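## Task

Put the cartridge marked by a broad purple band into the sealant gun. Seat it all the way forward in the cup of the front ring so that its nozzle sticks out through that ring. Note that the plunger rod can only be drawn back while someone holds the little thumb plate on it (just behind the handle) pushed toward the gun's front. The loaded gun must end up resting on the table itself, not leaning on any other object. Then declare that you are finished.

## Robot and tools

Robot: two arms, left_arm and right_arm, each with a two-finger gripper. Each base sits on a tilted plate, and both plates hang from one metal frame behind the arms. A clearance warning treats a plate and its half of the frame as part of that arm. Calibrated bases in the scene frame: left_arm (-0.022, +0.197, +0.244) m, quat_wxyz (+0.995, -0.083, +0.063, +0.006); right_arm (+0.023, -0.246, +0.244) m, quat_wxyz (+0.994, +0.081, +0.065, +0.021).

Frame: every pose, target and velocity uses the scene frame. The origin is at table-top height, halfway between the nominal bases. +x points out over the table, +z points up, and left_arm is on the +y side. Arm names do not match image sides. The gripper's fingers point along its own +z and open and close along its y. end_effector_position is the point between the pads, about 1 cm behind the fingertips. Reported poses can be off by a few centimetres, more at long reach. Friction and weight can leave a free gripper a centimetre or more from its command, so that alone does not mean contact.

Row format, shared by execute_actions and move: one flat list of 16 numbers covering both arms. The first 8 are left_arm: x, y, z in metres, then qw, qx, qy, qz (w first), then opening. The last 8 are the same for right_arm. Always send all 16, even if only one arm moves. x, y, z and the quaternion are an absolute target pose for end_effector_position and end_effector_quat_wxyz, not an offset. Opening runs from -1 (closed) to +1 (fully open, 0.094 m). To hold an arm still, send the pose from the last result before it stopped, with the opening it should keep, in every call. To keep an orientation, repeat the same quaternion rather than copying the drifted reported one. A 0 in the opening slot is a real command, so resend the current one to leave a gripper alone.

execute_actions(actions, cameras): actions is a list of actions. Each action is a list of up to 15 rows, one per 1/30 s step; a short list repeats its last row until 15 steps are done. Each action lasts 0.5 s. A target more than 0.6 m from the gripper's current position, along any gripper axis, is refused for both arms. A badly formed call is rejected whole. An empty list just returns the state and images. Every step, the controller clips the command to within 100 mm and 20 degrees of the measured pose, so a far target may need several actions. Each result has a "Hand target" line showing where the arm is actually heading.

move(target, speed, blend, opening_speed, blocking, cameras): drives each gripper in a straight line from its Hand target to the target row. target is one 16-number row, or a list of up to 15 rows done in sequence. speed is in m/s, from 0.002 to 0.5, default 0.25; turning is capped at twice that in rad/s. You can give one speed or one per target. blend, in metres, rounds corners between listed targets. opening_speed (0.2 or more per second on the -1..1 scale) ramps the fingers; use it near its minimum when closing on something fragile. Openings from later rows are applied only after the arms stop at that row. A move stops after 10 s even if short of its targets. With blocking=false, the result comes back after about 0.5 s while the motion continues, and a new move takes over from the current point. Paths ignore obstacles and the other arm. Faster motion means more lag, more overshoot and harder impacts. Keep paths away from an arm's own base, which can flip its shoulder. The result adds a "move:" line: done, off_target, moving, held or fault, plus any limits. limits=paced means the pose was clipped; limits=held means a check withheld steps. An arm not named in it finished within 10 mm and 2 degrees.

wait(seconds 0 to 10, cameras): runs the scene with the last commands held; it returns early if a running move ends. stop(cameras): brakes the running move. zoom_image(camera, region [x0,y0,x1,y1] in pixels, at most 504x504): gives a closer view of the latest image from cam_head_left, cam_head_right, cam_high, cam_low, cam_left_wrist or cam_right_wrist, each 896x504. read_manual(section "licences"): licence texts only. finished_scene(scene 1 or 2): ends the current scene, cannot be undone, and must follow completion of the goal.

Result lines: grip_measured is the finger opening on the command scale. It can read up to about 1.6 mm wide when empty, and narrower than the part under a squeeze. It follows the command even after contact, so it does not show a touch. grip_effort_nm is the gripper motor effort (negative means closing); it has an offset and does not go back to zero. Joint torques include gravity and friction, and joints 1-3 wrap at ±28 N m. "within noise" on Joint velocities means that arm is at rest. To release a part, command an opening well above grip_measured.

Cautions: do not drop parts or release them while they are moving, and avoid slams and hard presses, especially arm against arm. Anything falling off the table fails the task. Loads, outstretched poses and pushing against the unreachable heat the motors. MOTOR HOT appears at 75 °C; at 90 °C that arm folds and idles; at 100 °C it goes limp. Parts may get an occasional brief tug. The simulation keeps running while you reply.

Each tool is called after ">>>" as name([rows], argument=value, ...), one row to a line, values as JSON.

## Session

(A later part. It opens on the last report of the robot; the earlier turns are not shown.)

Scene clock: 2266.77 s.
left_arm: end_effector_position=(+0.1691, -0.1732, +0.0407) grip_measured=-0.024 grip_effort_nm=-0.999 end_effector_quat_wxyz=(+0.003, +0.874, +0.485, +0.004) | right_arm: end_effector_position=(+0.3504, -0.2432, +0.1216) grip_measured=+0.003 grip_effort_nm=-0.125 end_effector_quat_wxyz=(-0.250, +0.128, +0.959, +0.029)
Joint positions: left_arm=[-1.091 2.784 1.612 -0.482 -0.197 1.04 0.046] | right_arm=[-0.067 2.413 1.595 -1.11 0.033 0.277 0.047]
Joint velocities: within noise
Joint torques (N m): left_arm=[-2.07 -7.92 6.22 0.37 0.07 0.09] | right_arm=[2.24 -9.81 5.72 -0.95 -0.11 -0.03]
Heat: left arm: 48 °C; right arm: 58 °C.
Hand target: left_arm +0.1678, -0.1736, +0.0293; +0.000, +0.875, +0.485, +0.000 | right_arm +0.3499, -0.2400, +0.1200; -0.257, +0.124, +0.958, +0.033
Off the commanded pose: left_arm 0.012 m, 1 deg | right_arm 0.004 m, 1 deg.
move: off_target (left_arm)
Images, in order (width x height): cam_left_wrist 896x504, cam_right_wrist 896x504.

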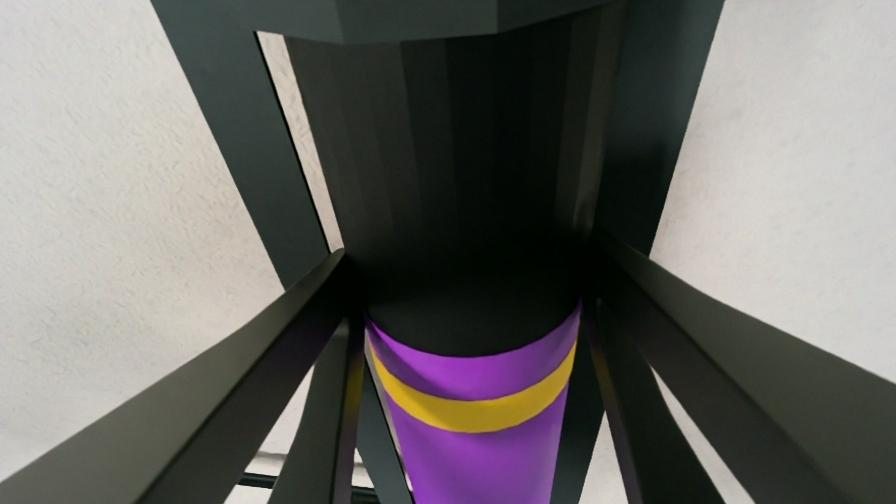

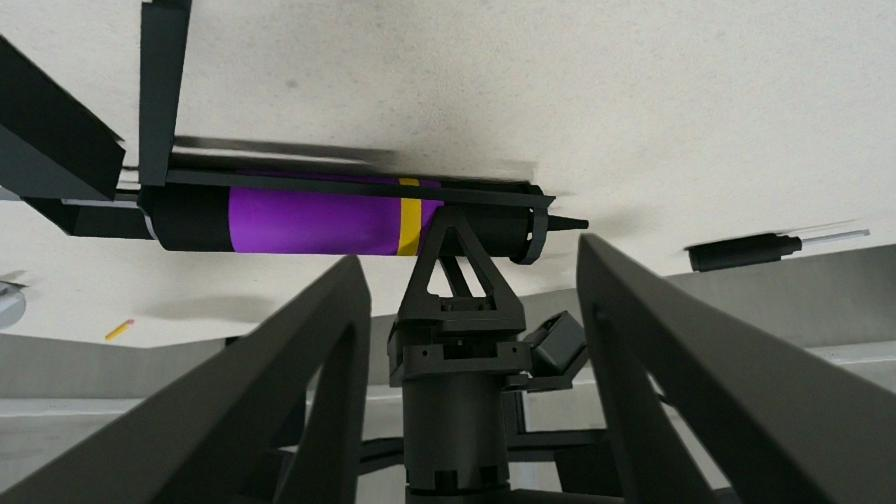

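>>> move(target=[0.175,-0.178,0.045,0.0,0.8746,0.4848,0.0,-0.1,0.35,-0.24,0.12,-0.2567,0.123,0.954,0.0331,0], speed=0.04, cameras=["cam_left_wrist","cam_right_wrist"])

>>> zoom_image(camera="cam_right_wrist", region=[430, 170, 600, 275])

Scene clock: 2270.83 s.
left_arm: end_effector_position=(+0.1718, -0.1743, +0.0433) grip_measured=-0.026 grip_effort_nm=-1.028 end_effector_quat_wxyz=(+0.000, +0.873, +0.487, +0.003) | right_arm: end_effector_position=(+0.3504, -0.2432, +0.1216) grip_measured=+0.003 grip_effort_nm=-0.125 end_effector_quat_wxyz=(-0.250, +0.128, +0.959, +0.029)
Joint positions: left_arm=[-1.087 2.784 1.63 -0.504 -0.195 1.04 0.046] | right_arm=[-0.067 2.413 1.595 -1.11 0.033 0.277 0.047]
Joint velocities: within noise
Joint torques (N m): left_arm=[-2.03 -10.25 6.99 0.07 0.05 0.12] | right_arm=[2.24 -9.8 5.68 -0.96 -0.14 -0.05]
Heat: left arm: 48 °C; right arm: 58 °C.
Hand target: left_arm +0.1750, -0.1779, +0.0450; +0.000, +0.875, +0.485, +0.000 | right_arm +0.3499, -0.2400, +0.1200; -0.257, +0.124, +0.958, +0.033
Off the commanded pose: left_arm 0.005 m, 0 deg | right_arm 0.004 m, 1 deg.
move: done
Images, in order (width x height): cam_left_wrist 896x504, cam_right_wrist 896x504.

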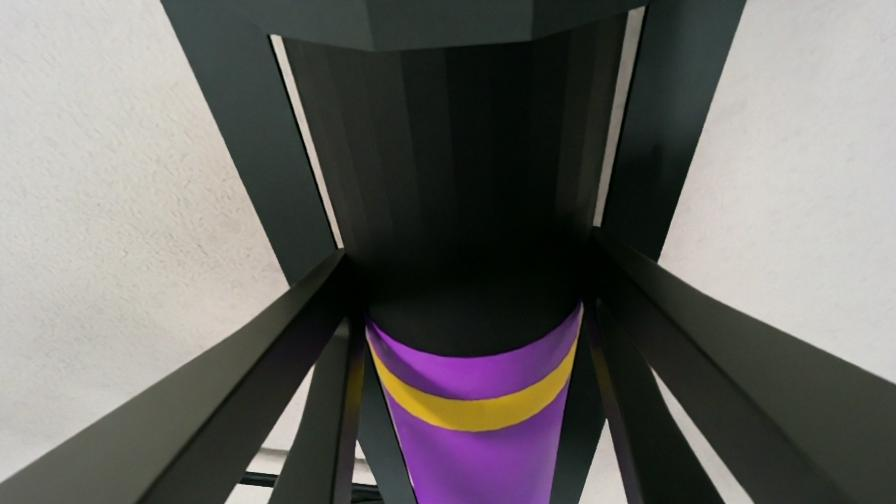

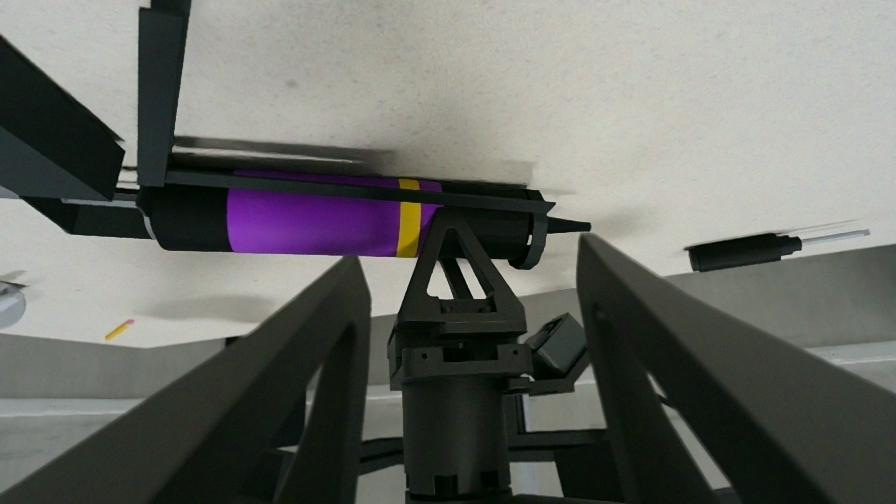

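Scaled by 2.965 from the camera's 896x504 image, which has a finer 1280x720 frame.

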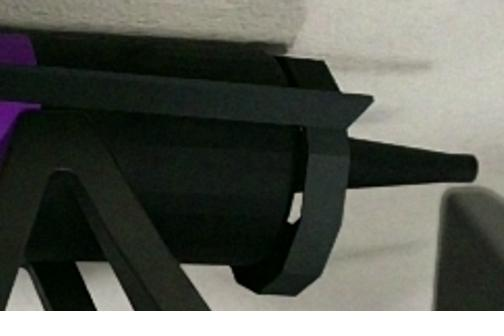

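>>> zoom_image(camera="cam_left_wrist", region=[240, 0, 460, 110])

>>> zoom_image(camera="cam_left_wrist", region=[440, 0, 660, 110])

Scaled by 2.291 from the camera's 896x504 image, which has a finer 1280x720 frame.

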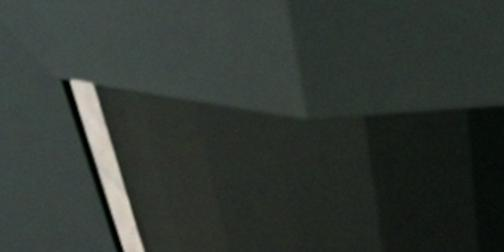

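Scaled by 2.291 from the camera's 896x504 image, which has a finer 1280x720 frame.

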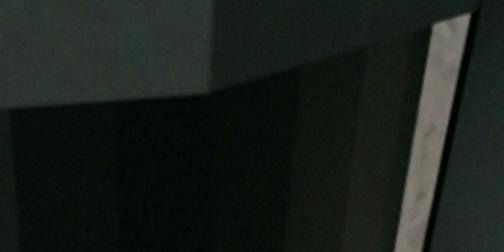

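>>> zoom_image(camera="cam_right_wrist", region=[80, 140, 260, 270])

>>> zoom_image(camera="cam_right_wrist", region=[260, 160, 440, 290])

Scaled by 2.800 from the camera's 896x504 image, which has a finer 1280x720 frame.

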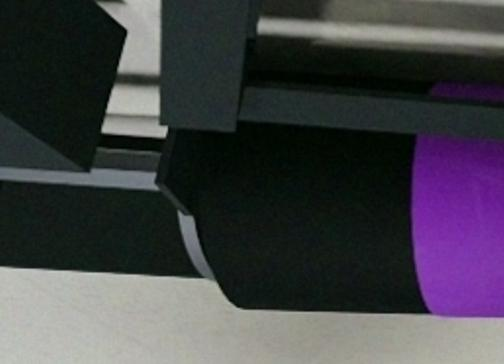

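Scaled by 2.800 from the camera's 896x504 image, which has a finer 1280x720 frame.

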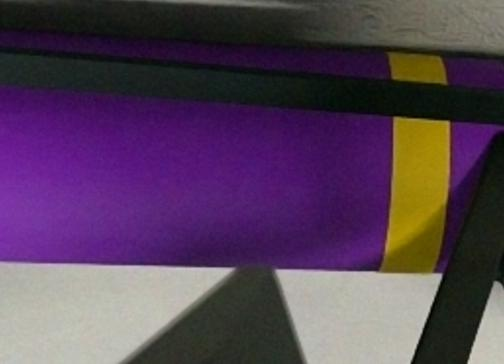

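>>> move([
  [0.168,-0.174,0.033,0.0,0.8746,0.4848,0.0,-0.1,0.35,-0.24,0.12,-0.2567,0.123,0.954,0.0331,0],
  [0.168,-0.174,0.029,0.0,0.8746,0.4848,0.0,0.25,0.35,-0.24,0.12,-0.2567,0.123,0.954,0.0331,0],
], speed=0.04, opening_speed=0.4, cameras=["cam_right_wrist"])

>>> zoom_image(camera="cam_right_wrist", region=[430, 170, 600, 275])

>>> move([
  [0.168,-0.174,0.11,0.0,0.8746,0.4848,0.0,0.25,0.35,-0.24,0.12,-0.2567,0.123,0.954,0.0331,0],
  [0.132,-0.232,0.12,0.0,0.8746,0.4848,0.0,1,0.35,-0.24,0.12,-0.2567,0.123,0.954,0.0331,0],
], speed=0.08, cameras=["cam_left_wrist","cam_right_wrist"])

Scene clock: 2321.90 s.
left_arm: end_effector_position=(+0.1732, -0.1779, +0.0410) grip_measured=+0.247 grip_effort_nm=0.144 end_effector_quat_wxyz=(+0.009, +0.873, +0.488, +0.003) | right_arm: end_effector_position=(+0.3504, -0.2432, +0.1216) grip_measured=+0.003 grip_effort_nm=-0.120 end_effector_quat_wxyz=(-0.250, +0.128, +0.959, +0.029)
Joint positions: left_arm=[-1.087 2.79 1.63 -0.481 -0.195 1.04 0.059] | right_arm=[-0.067 2.413 1.595 -1.11 0.033 0.277 0.047]
Joint velocities: within noise
Joint torques (N m): left_arm=[-2.51 -8.55 4.66 0.36 0.02 0.08] | right_arm=[2.29 -9.77 5.74 -0.95 -0.13 -0.03]
Heat: left arm: 53 °C; right arm: 57 °C.
Hand target: left_arm +0.1679, -0.1737, +0.0294; +0.000, +0.875, +0.485, +0.000 | right_arm +0.3499, -0.2400, +0.1200; -0.257, +0.124, +0.958, +0.033
Off the commanded pose: left_arm 0.014 m, 1 deg | right_arm 0.004 m, 1 deg.
move: off_target (left_arm); target 2's new opening was sent with left_arm's hand 0.012 m and 1 deg from that target
Images, in order (width x height): cam_right_wrist 896x504.

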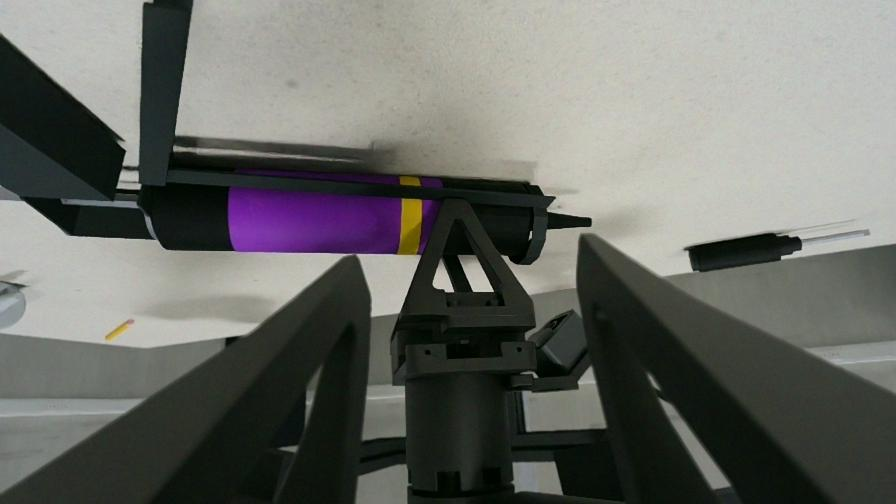

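Scaled by 2.965 from the camera's 896x504 image, which has a finer 1280x720 frame.

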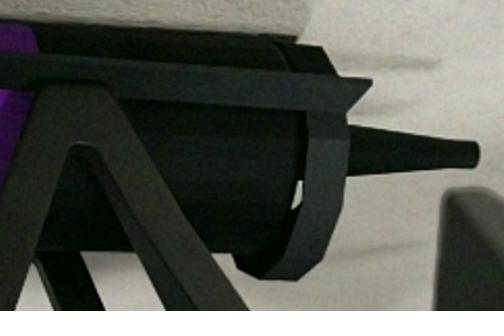

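Scene clock: 2323.90 s.
left_arm: end_effector_position=(+0.1553, -0.2094, +0.1167) grip_measured=+0.247 grip_effort_nm=0.134 end_effector_quat_wxyz=(+0.016, +0.875, +0.484, +0.003) | right_arm: end_effector_position=(+0.3504, -0.2432, +0.1216) grip_measured=+0.003 grip_effort_nm=-0.120 end_effector_quat_wxyz=(-0.250, +0.128, +0.959, +0.029)
Joint positions: left_arm=[-1.188 2.664 1.714 -0.695 -0.189 0.952 0.059] | right_arm=[-0.067 2.413 1.595 -1.11 0.033 0.277 0.047]
Joint velocities: within noise
Joint torques (N m): left_arm=[-2.22 -10.95 5.18 0.24 0 0.02] | right_arm=[2.26 -9.83 5.71 -0.94 -0.13 -0.05]
Heat: left arm: 53 °C; right arm: 57 °C.
Hand target: left_arm +0.1556, -0.2077, +0.1164; +0.013, +0.875, +0.484, +0.003 | right_arm +0.3499, -0.2400, +0.1200; -0.257, +0.124, +0.958, +0.033
Tool commands: left_gripper/opening=+0.25 right_gripper/opening=+0.0
Off the commanded pose: left_arm 0.033 m, 2 deg | right_arm 0.004 m, 1 deg.
move: held (left_arm; a check stopped the path); path passed 1 of 2 targets; target 2's new opening was not sent; limits=held
pose unreachable (left arm): on one or more control steps of this call, first in action 0 (counted from 0), this arm could not follow its commanded pose, so it was not sent that pose on those steps. It may still have moved: this result reports where it is.
cause: moving toward the commanded pose would bring a part of the arm too close to another arm (this arm's forearm (the part past joint 3) and the right arm's upper arm (the part past joint 2), at the place that arm is still heading or pushing toward).
Images, in order (width x height): cam_left_wrist 896x504, cam_right_wrist 896x504.

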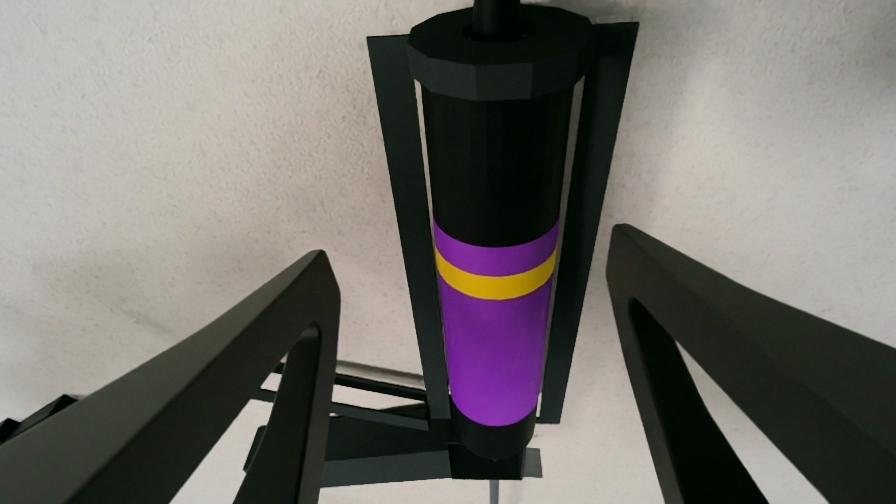

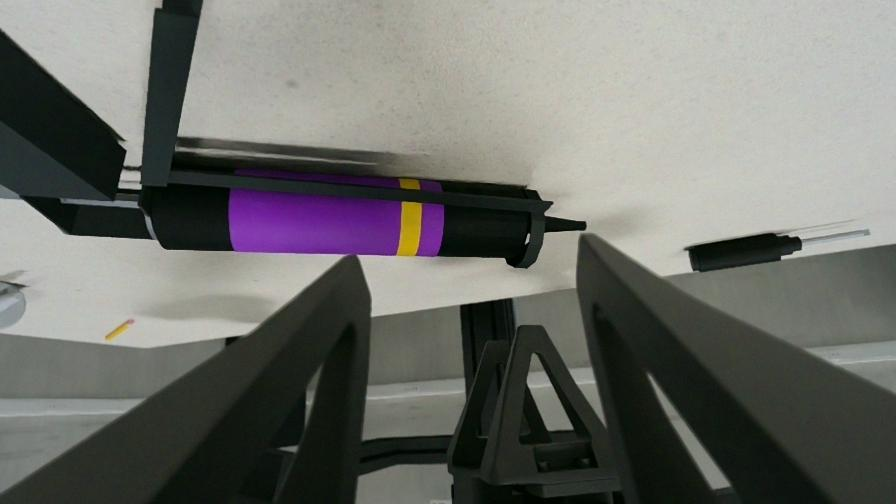

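>>> zoom_image(camera="cam_left_wrist", region=[350, 0, 650, 140])

>>> zoom_image(camera="cam_left_wrist", region=[380, 340, 600, 504])

Scaled by 1.680 from the camera's 896x504 image, which has a finer 1280x720 frame.

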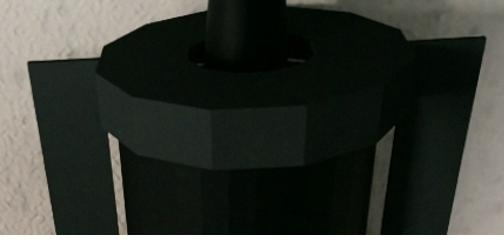

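Scaled by 2.291 from the camera's 896x504 image, which has a finer 1280x720 frame.

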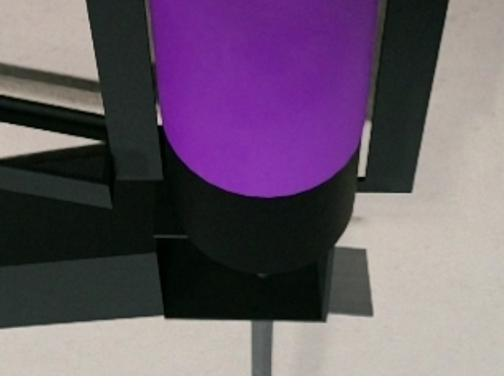

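>>> wait(seconds=0.1)

>>> zoom_image(camera="cam_low", region=[470, 215, 630, 305])

>>> zoom_image(camera="cam_high", region=[380, 220, 560, 350])

Scene clock: 2331.37 s.
left_arm: end_effector_position=(+0.1553, -0.2094, +0.1167) grip_measured=+0.247 grip_effort_nm=0.129 end_effector_quat_wxyz=(+0.016, +0.875, +0.484, +0.003) | right_arm: end_effector_position=(+0.3504, -0.2432, +0.1216) grip_measured=+0.003 grip_effort_nm=-0.125 end_effector_quat_wxyz=(-0.250, +0.128, +0.959, +0.029)
Joint positions: left_arm=[-1.188 2.664 1.714 -0.695 -0.189 0.952 0.059] | right_arm=[-0.067 2.413 1.595 -1.11 0.033 0.277 0.047]
Joint velocities: within noise
Joint torques (N m): left_arm=[-2.41 -10.73 5.35 0.26 0 0.04] | right_arm=[2.25 -9.81 5.65 -0.95 -0.14 -0.05]
Heat: left arm: 52 °C; right arm: 57 °C.
Hand target: left_arm +0.1556, -0.2077, +0.1164; +0.013, +0.875, +0.484, +0.003 | right_arm +0.3499, -0.2400, +0.1200; -0.257, +0.124, +0.958, +0.033
Tool commands: left_gripper/opening=+0.25 right_gripper/opening=+0.0
Off the commanded pose: left_arm 0.033 m, 2 deg | right_arm 0.004 m, 1 deg.
wait: 0.10 s; at rest from the start

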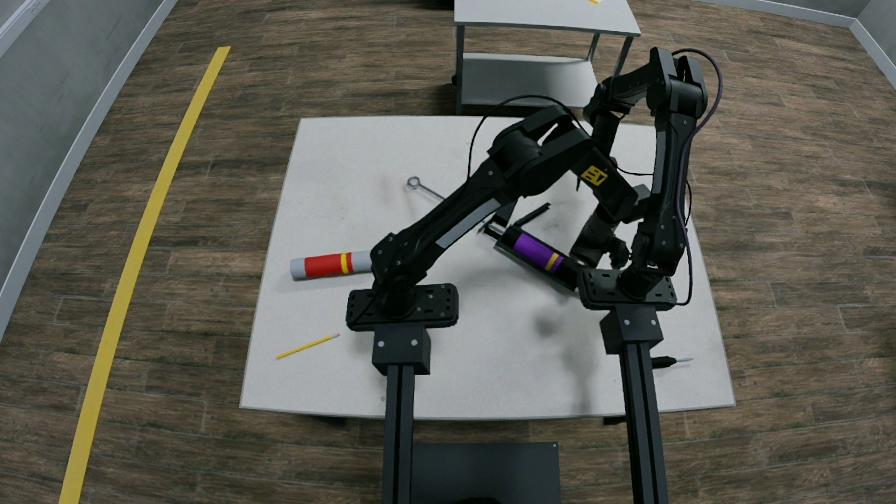

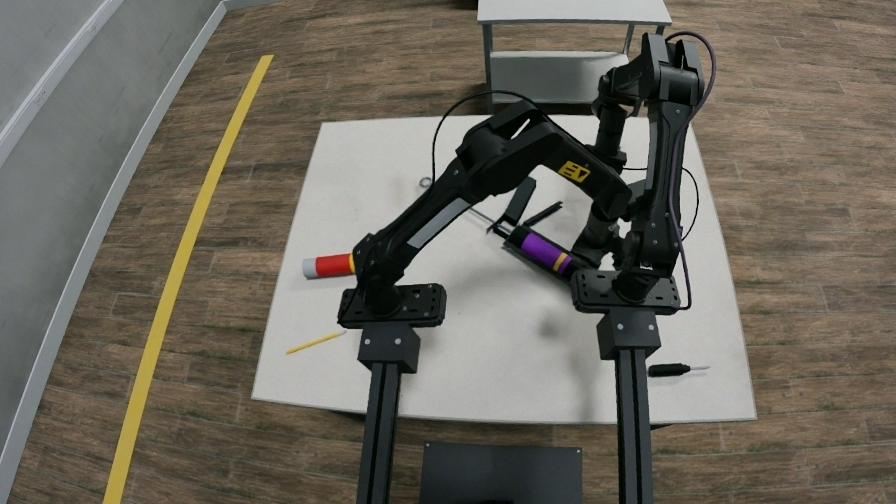

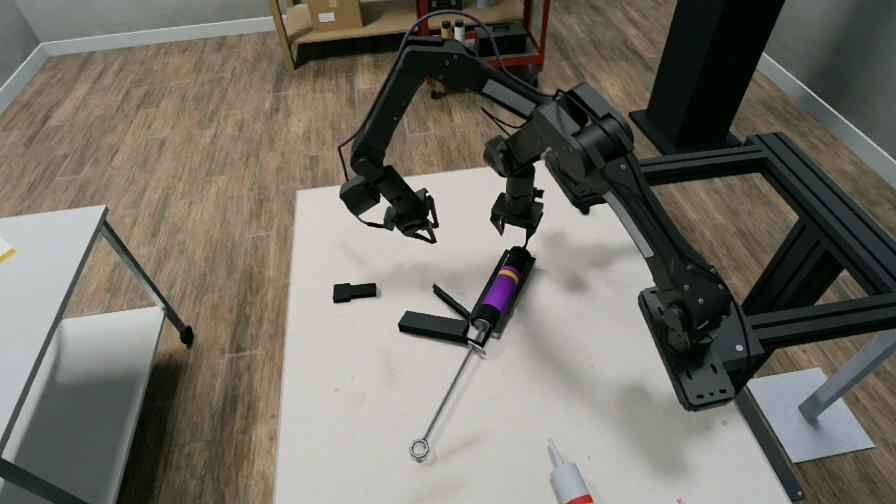

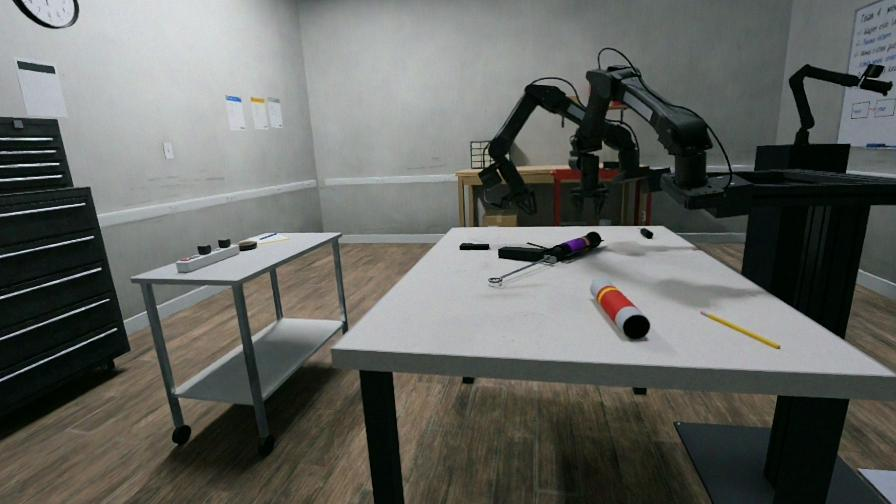

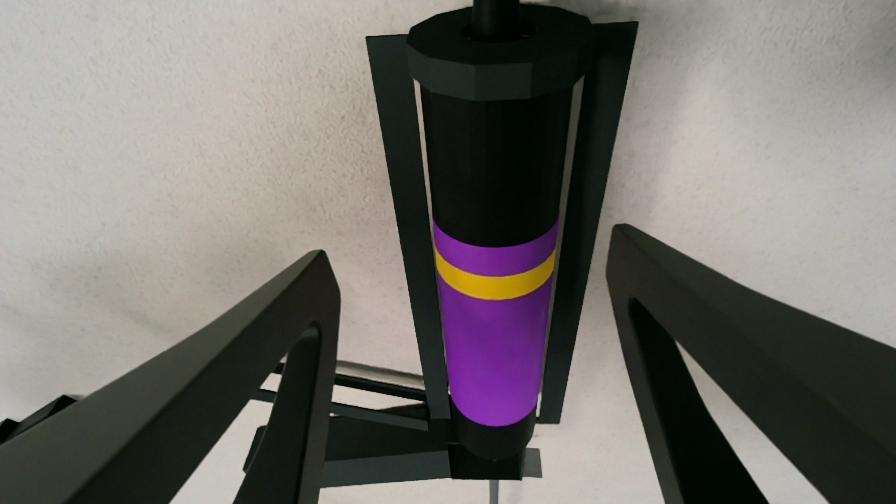

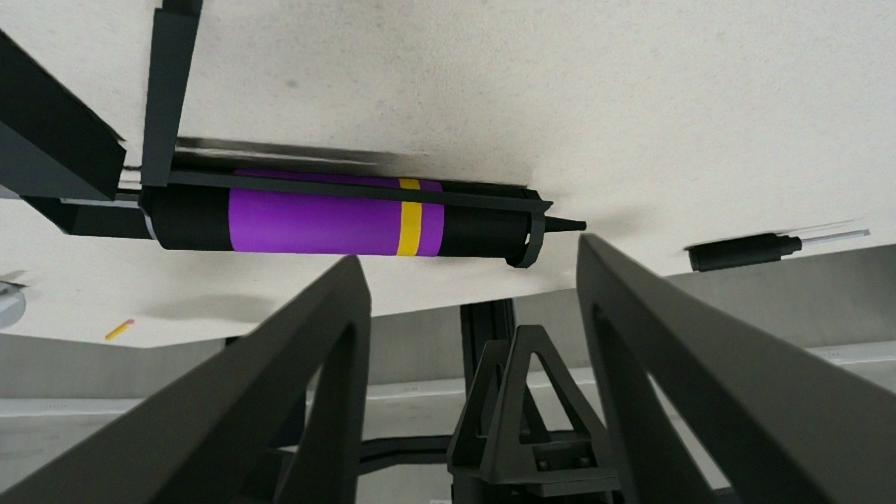

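Scaled by 3.150 from the camera's 896x504 image, which has a finer 1280x720 frame.

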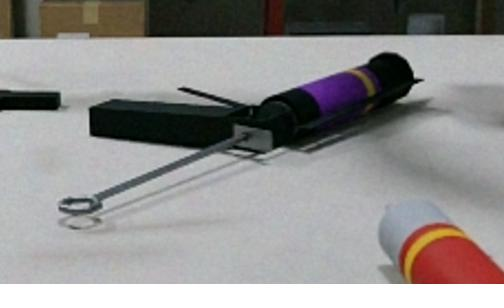

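Scaled by 2.800 from the camera's 896x504 image, which has a finer 1280x720 frame.

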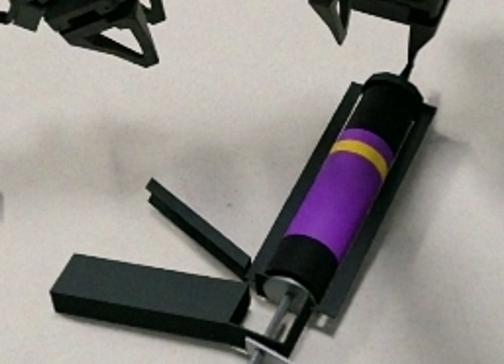

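>>> move([
  [0.168,-0.168,0.11,0.0,0.8746,0.4848,0.0,0.4,0.35,-0.24,0.12,0,0.1822,0.9833,0,0.0],
  [0.18,-0.15,0.11,0.0,0.8746,0.4848,0.0,0.4,0.36,-0.18,0.14,0,0.1822,0.9833,0,0.25],
  [0.18,-0.15,0.11,0.0,0.8746,0.4848,0.0,0.4,0.421,-0.058,0.10,0,0.1822,0.9833,0,0.25],
], speed=0.1, cameras=["cam_left_wrist","cam_right_wrist","cam_head_right"])

Scene clock: 2353.97 s.
left_arm: end_effector_position=(+0.1669, -0.1387, +0.0889) grip_measured=+0.397 grip_effort_nm=0.139 end_effector_quat_wxyz=(-0.032, +0.875, +0.482, +0.000) | right_arm: end_effector_position=(+0.4225, -0.0618, +0.1019) grip_measured=+0.247 grip_effort_nm=0.173 end_effector_quat_wxyz=(+0.001, +0.187, +0.982, +0.009)
Joint positions: left_arm=[-1.075 2.605 1.486 -0.603 -0.19 1.05 0.066] | right_arm=[0.403 2.48 1.601 -0.627 0.187 0.815 0.059]
Joint velocities: within noise
Joint torques (N m): left_arm=[-2.07 -14.6 3.86 0.28 0 0.16] | right_arm=[3.92 -10.54 6.94 0.04 0.15 0.05]
Heat: left arm: 52 °C; right arm: 59 °C.
Hand target: left_arm +0.1797, -0.1497, +0.1096; +0.000, +0.875, +0.485, +0.000 | right_arm +0.4210, -0.0581, +0.1001; +0.000, +0.182, +0.983, +0.000
Off the commanded pose: left_arm 0.027 m, 4 deg | right_arm 0.005 m, 1 deg.
move: off_target (left_arm)
Images, in order (width x height): cam_head_right 896x504, cam_left_wrist 896x504, cam_right_wrist 896x504.

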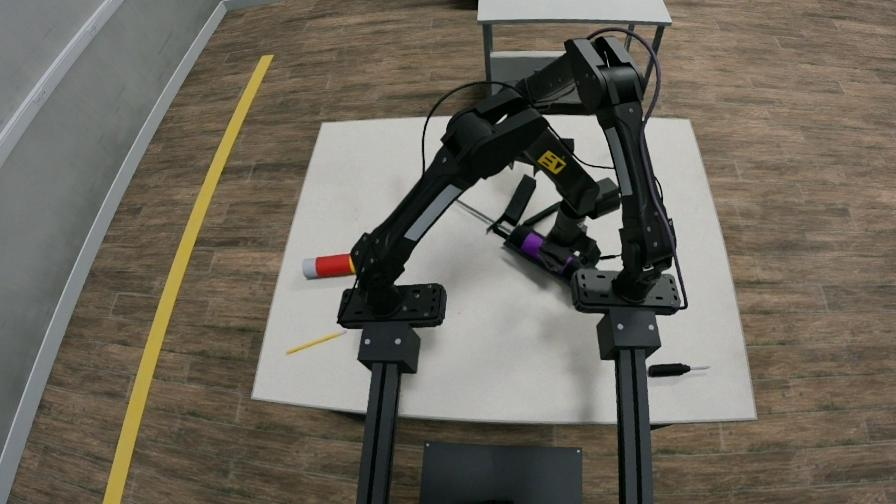

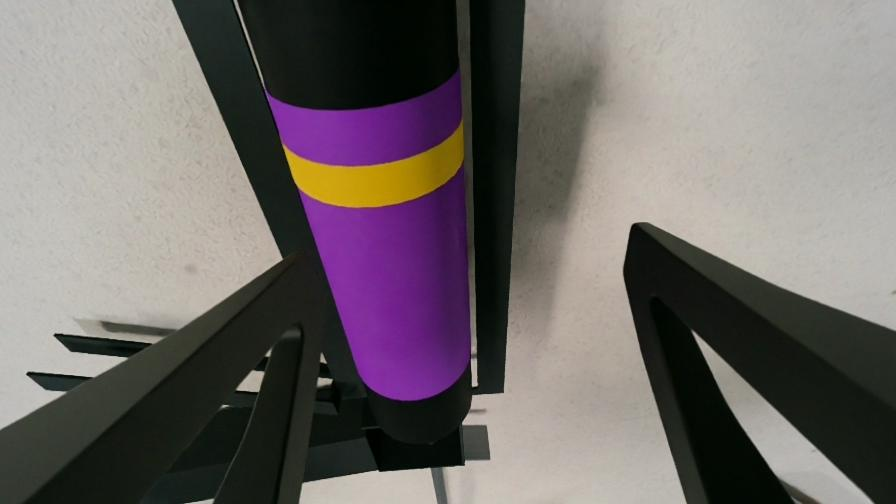

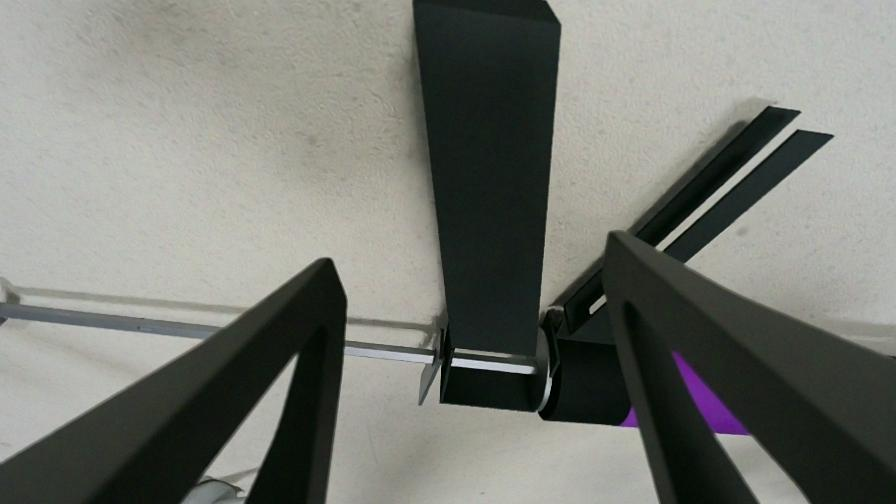

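>>> move([
  [0.175,-0.160,0.11,0.0,0.8746,0.4848,0.0,0.4,0.421,-0.059,0.055,0,0.1822,0.9833,0,0.25],
  [0.175,-0.160,0.11,0.0,0.8746,0.4848,0.0,0.4,0.423,-0.060,0.017,0,0.1822,0.9833,0,0.25],
  [0.175,-0.160,0.11,0.0,0.8746,0.4848,0.0,0.4,0.423,-0.060,0.017,0,0.1822,0.9833,0,-0.4],
], speed=0.07, opening_speed=0.6, cameras=["cam_left_wrist","cam_right_wrist"])

Scene clock: 2359.47 s.
left_arm: end_effector_position=(+0.1694, -0.1427, +0.0906) grip_measured=+0.397 grip_effort_nm=0.144 end_effector_quat_wxyz=(-0.027, +0.875, +0.484, +0.000) | right_arm: end_effector_position=(+0.4157, -0.0594, +0.0210) grip_measured=-0.182 grip_effort_nm=-1.004 end_effector_quat_wxyz=(-0.009, +0.180, +0.984, -0.001)
Joint positions: left_arm=[-1.075 2.605 1.497 -0.603 -0.19 1.049 0.066] | right_arm=[0.38 2.708 1.677 -0.498 0.192 0.783 0.038]
Joint velocities: within noise
Joint torques (N m): left_arm=[-4.01 -12.93 6.39 0.11 0.03 -0.1] | right_arm=[2.18 -11.11 5.98 0.36 0.08 -0.05]
Heat: left arm: 55 °C; right arm: 59 °C.
Hand target: left_arm +0.1746, -0.1596, +0.1100; +0.000, +0.875, +0.485, +0.000 | right_arm +0.4228, -0.0601, +0.0171; +0.000, +0.182, +0.983, +0.000
Off the commanded pose: left_arm 0.027 m, 3 deg | right_arm 0.008 m, 1 deg.
move: off_target (left_arm)
Images, in order (width x height): cam_left_wrist 896x504, cam_right_wrist 896x504.

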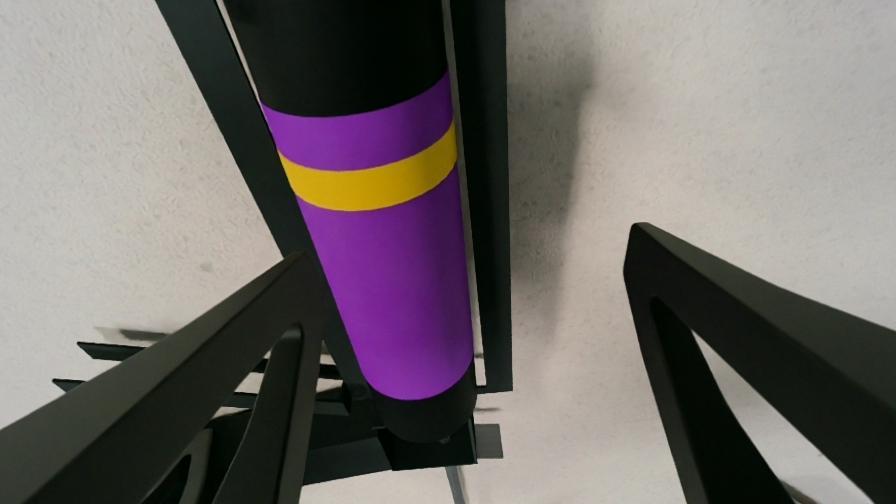

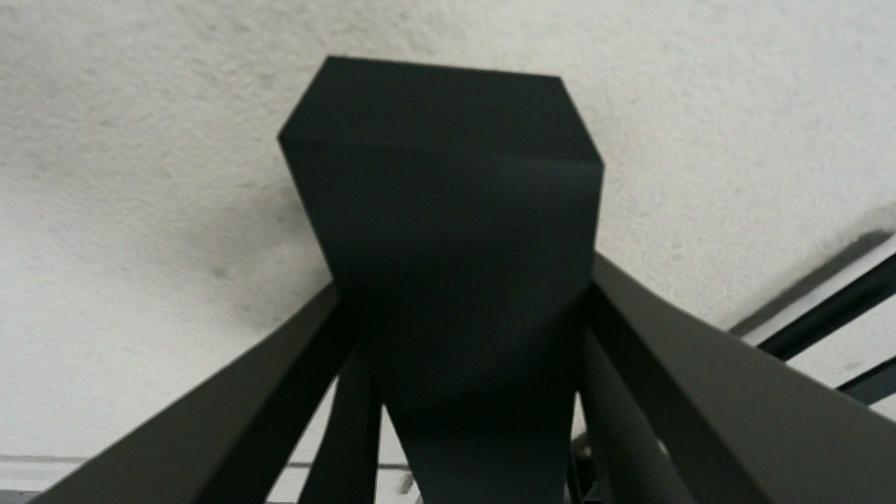

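>>> move(target=[0.153,-0.216,0.115,0.0,0.8746,0.4848,0.0,0.4,0.423,-0.060,0.017,0,0.1822,0.9833,0,-0.4], speed=0.1, cameras=["cam_left_wrist"])

>>> move(target=[0.153,-0.216,0.115,0.0,0.8746,0.4848,0.0,0.4,0.423,-0.060,0.017,0.0112,0.1821,0.9828,0.0285,-0.4], speed=0.05, cameras=["cam_left_wrist","cam_right_wrist"])

Scene clock: 2363.60 s.
left_arm: end_effector_position=(+0.1694, -0.1427, +0.0906) grip_measured=+0.397 grip_effort_nm=0.139 end_effector_quat_wxyz=(-0.027, +0.875, +0.484, +0.000) | right_arm: end_effector_position=(+0.4157, -0.0594, +0.0210) grip_measured=-0.182 grip_effort_nm=-1.009 end_effector_quat_wxyz=(-0.009, +0.180, +0.984, -0.001)
Joint positions: left_arm=[-1.075 2.605 1.497 -0.603 -0.19 1.049 0.066] | right_arm=[0.38 2.708 1.677 -0.498 0.192 0.783 0.038]
Joint velocities: within noise
Joint torques (N m): left_arm=[-2.4 -10.13 4.45 0.15 -0.01 0.03] | right_arm=[2.29 -11.14 5.89 0.32 0.1 -0.07]
Heat: left arm: 55 °C; right arm: 61 °C.
Hand target: left_arm +0.1694, -0.1427, +0.0906; -0.027, +0.875, +0.484, +0.000 | right_arm +0.4227, -0.0602, +0.0173; +0.000, +0.182, +0.983, +0.000
Off the commanded pose: left_arm 0.079 m, 3 deg | right_arm 0.008 m, 1 deg.
move: held (left_arm; a check stopped the path); limits=held
pose unreachable (left arm): on one or more control steps of this call, first in action 0 (counted from 0), this arm could not follow its commanded pose, so it was not sent that pose on those steps. It may still have moved: this result reports where it is.
cause: moving toward the commanded pose would bring a part of the arm too close to another arm (this arm's forearm (the part past joint 3) and the right arm's upper arm (the part past joint 2), at the place that arm is still heading or pushing toward).
Images, in order (width x height): cam_left_wrist 896x504.

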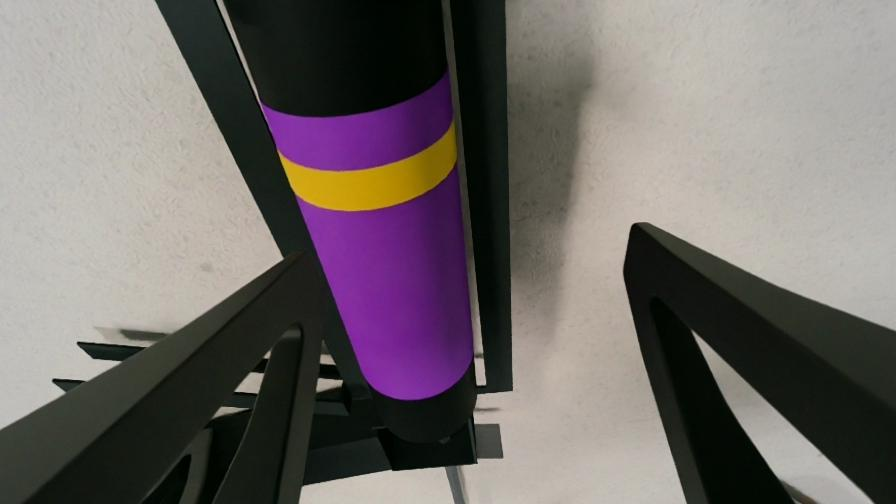

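Scene clock: 2364.27 s.
left_arm: end_effector_position=(+0.1741, -0.1526, +0.0959) grip_measured=+0.397 grip_effort_nm=0.139 end_effector_quat_wxyz=(-0.015, +0.873, +0.488, +0.001) | right_arm: end_effector_position=(+0.4159, -0.0596, +0.0209) grip_measured=-0.182 grip_effort_nm=-1.004 end_effector_quat_wxyz=(-0.009, +0.180, +0.984, -0.001)
Joint positions: left_arm=[-1.079 2.605 1.526 -0.609 -0.19 1.039 0.066] | right_arm=[0.379 2.708 1.677 -0.498 0.192 0.781 0.038]
Joint velocities: within noise
Joint torques (N m): left_arm=[-2.48 -10.14 4.51 0.2 0 0.05] | right_arm=[2.06 -12.01 3.92 0.63 0 -0.11]
Heat: left arm: 55 °C; right arm: 61 °C.
Hand target: left_arm +0.1735, -0.1514, +0.0957; -0.017, +0.873, +0.488, +0.000 | right_arm +0.4227, -0.0602, +0.0175; +0.003, +0.182, +0.983, +0.007
Off the commanded pose: left_arm 0.070 m, 2 deg | right_arm 0.008 m, 4 deg.
move: held (left_arm; a check stopped the path), off_target (right_arm; braked when a check withheld steps of left_arm); limits=held
pose unreachable (left arm): on one or more control steps of this call, first in action 0 (counted from 0), this arm could not follow its commanded pose, so it was not sent that pose on those steps. It may still have moved: this result reports where it is.
cause: moving toward the commanded pose would bring a part of the arm too close to another arm (this arm's forearm (the part past joint 3) and the right arm's upper arm (the part past joint 2)).
Images, in order (width x height): cam_left_wrist 896x504, cam_right_wrist 896x504.

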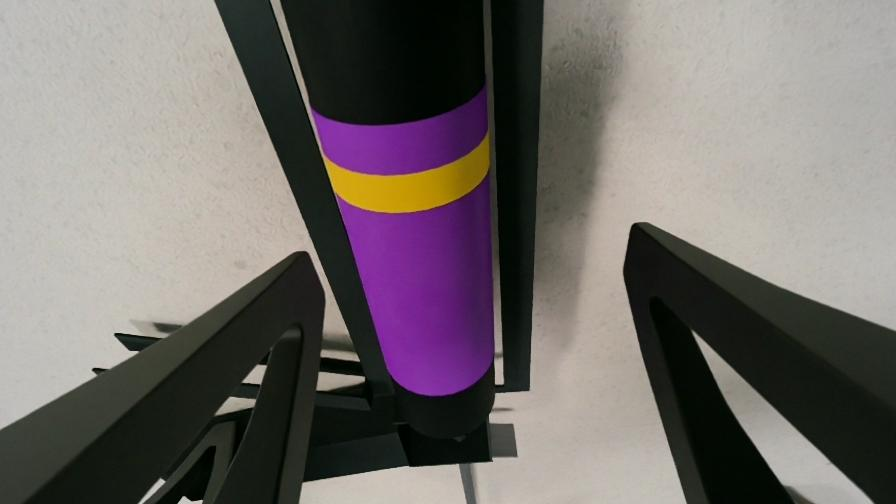

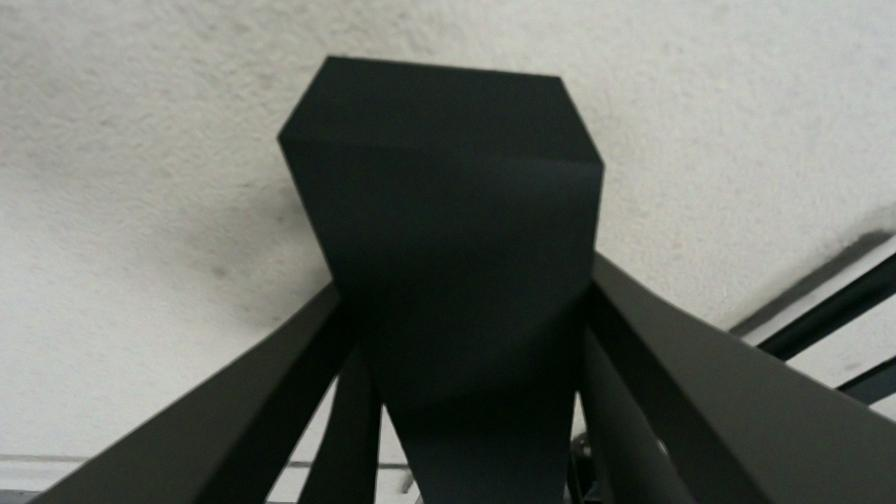

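>>> move(target=[0.188,-0.152,0.10,0.0,0.8746,0.4848,0.0,0.4,0.423,-0.060,0.017,0.0112,0.1821,0.9828,0.0285,-0.4], speed=0.05, cameras=["cam_left_wrist","cam_right_wrist"])

Scene clock: 2367.90 s.
left_arm: end_effector_position=(+0.1831, -0.1495, +0.0939) grip_measured=+0.397 grip_effort_nm=0.134 end_effector_quat_wxyz=(-0.012, +0.874, +0.486, -0.001) | right_arm: end_effector_position=(+0.4151, -0.0596, +0.0203) grip_measured=-0.182 grip_effort_nm=-1.009 end_effector_quat_wxyz=(+0.000, +0.180, +0.984, +0.006)
Joint positions: left_arm=[-1.055 2.605 1.526 -0.599 -0.191 1.069 0.066] | right_arm=[0.379 2.693 1.635 -0.448 0.189 0.776 0.038]
Joint velocities: within noise
Joint torques (N m): left_arm=[-2.14 -11.77 3.71 0.35 -0.02 0.16] | right_arm=[1.22 -12.71 2.66 0.92 -0.23 -0.23]
Heat: left arm: 54 °C; right arm: 62 °C.
Hand target: left_arm +0.1881, -0.1520, +0.1000; +0.000, +0.875, +0.485, +0.000 | right_arm +0.4231, -0.0601, +0.0176; +0.011, +0.182, +0.983, +0.027
Off the commanded pose: left_arm 0.008 m, 1 deg | right_arm 0.009 m, 3 deg.
move: off_target (right_arm)
Images, in order (width x height): cam_left_wrist 896x504, cam_right_wrist 896x504.

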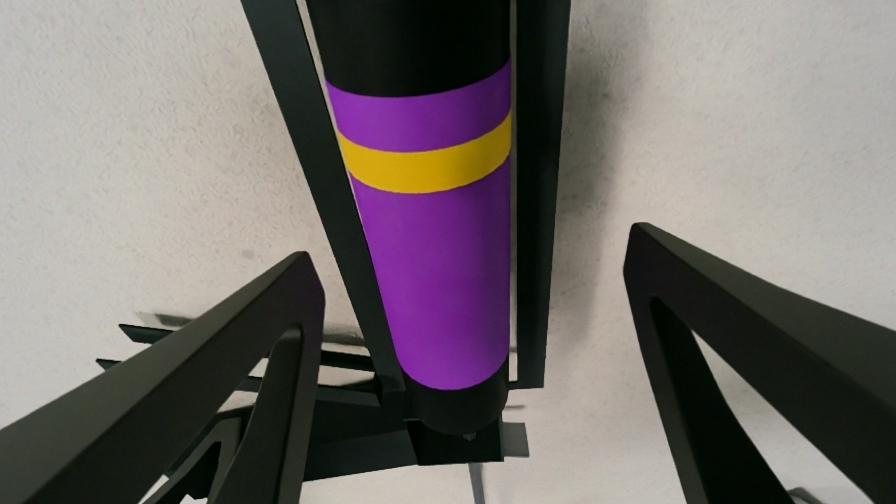

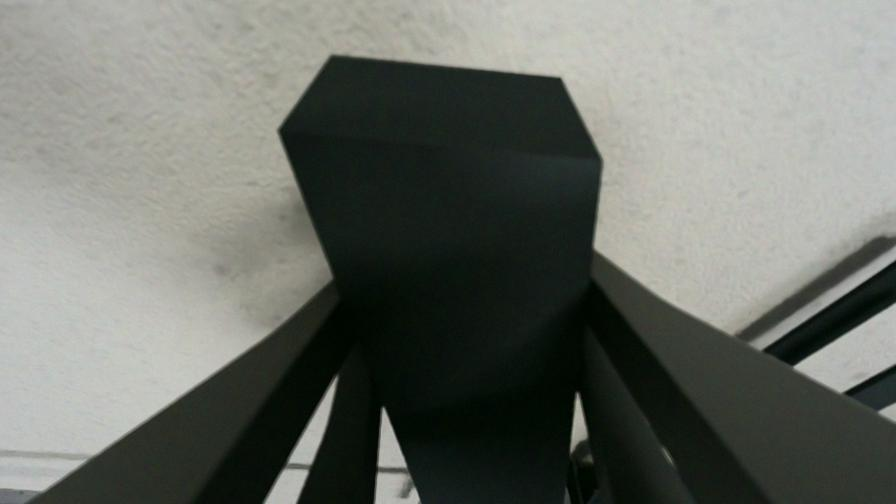

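>>> move(target=[0.195,-0.158,0.060,0.0,0.8746,0.4848,0.0,0.35,0.423,-0.060,0.017,0.0112,0.1821,0.9828,0.0285,-0.4], speed=0.05, cameras=["cam_left_wrist"])

Scene clock: 2373.23 s.
left_arm: end_effector_position=(+0.1915, -0.1547, +0.0680) grip_measured=+0.353 grip_effort_nm=-0.134 end_effector_quat_wxyz=(-0.003, +0.873, +0.487, -0.001) | right_arm: end_effector_position=(+0.4150, -0.0596, +0.0202) grip_measured=-0.182 grip_effort_nm=-1.009 end_effector_quat_wxyz=(+0.000, +0.180, +0.984, +0.006)
Joint positions: left_arm=[-1.031 2.683 1.563 -0.535 -0.191 1.096 0.064] | right_arm=[0.379 2.693 1.635 -0.448 0.189 0.776 0.038]
Joint velocities: within noise
Joint torques (N m): left_arm=[-2.14 -8.44 6.49 0.38 -0.02 0.15] | right_arm=[1.21 -12.6 2.66 0.91 -0.23 -0.23]
Heat: left arm: 54 °C; right arm: 63 °C.
Hand target: left_arm +0.1948, -0.1578, +0.0602; +0.000, +0.875, +0.485, +0.000 | right_arm +0.4230, -0.0601, +0.0175; +0.011, +0.182, +0.983, +0.027
Off the commanded pose: left_arm 0.009 m, 0 deg | right_arm 0.009 m, 3 deg.
move: off_target (right_arm)
Images, in order (width x height): cam_left_wrist 896x504.

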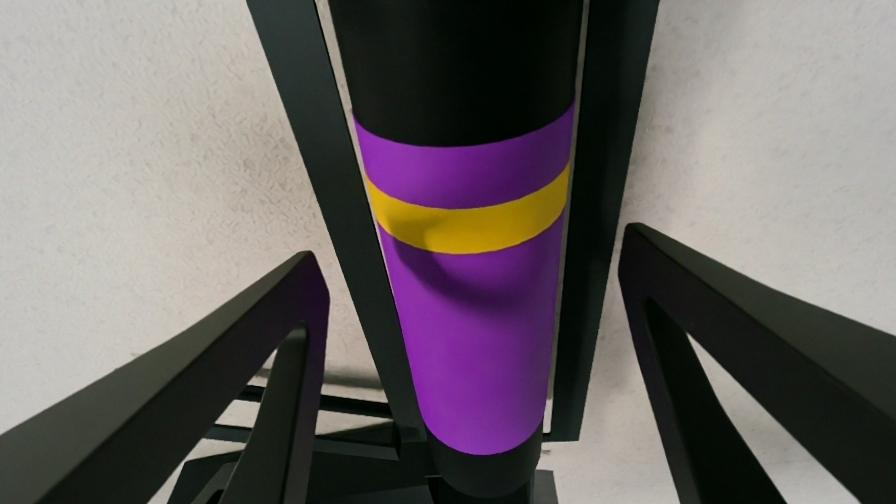

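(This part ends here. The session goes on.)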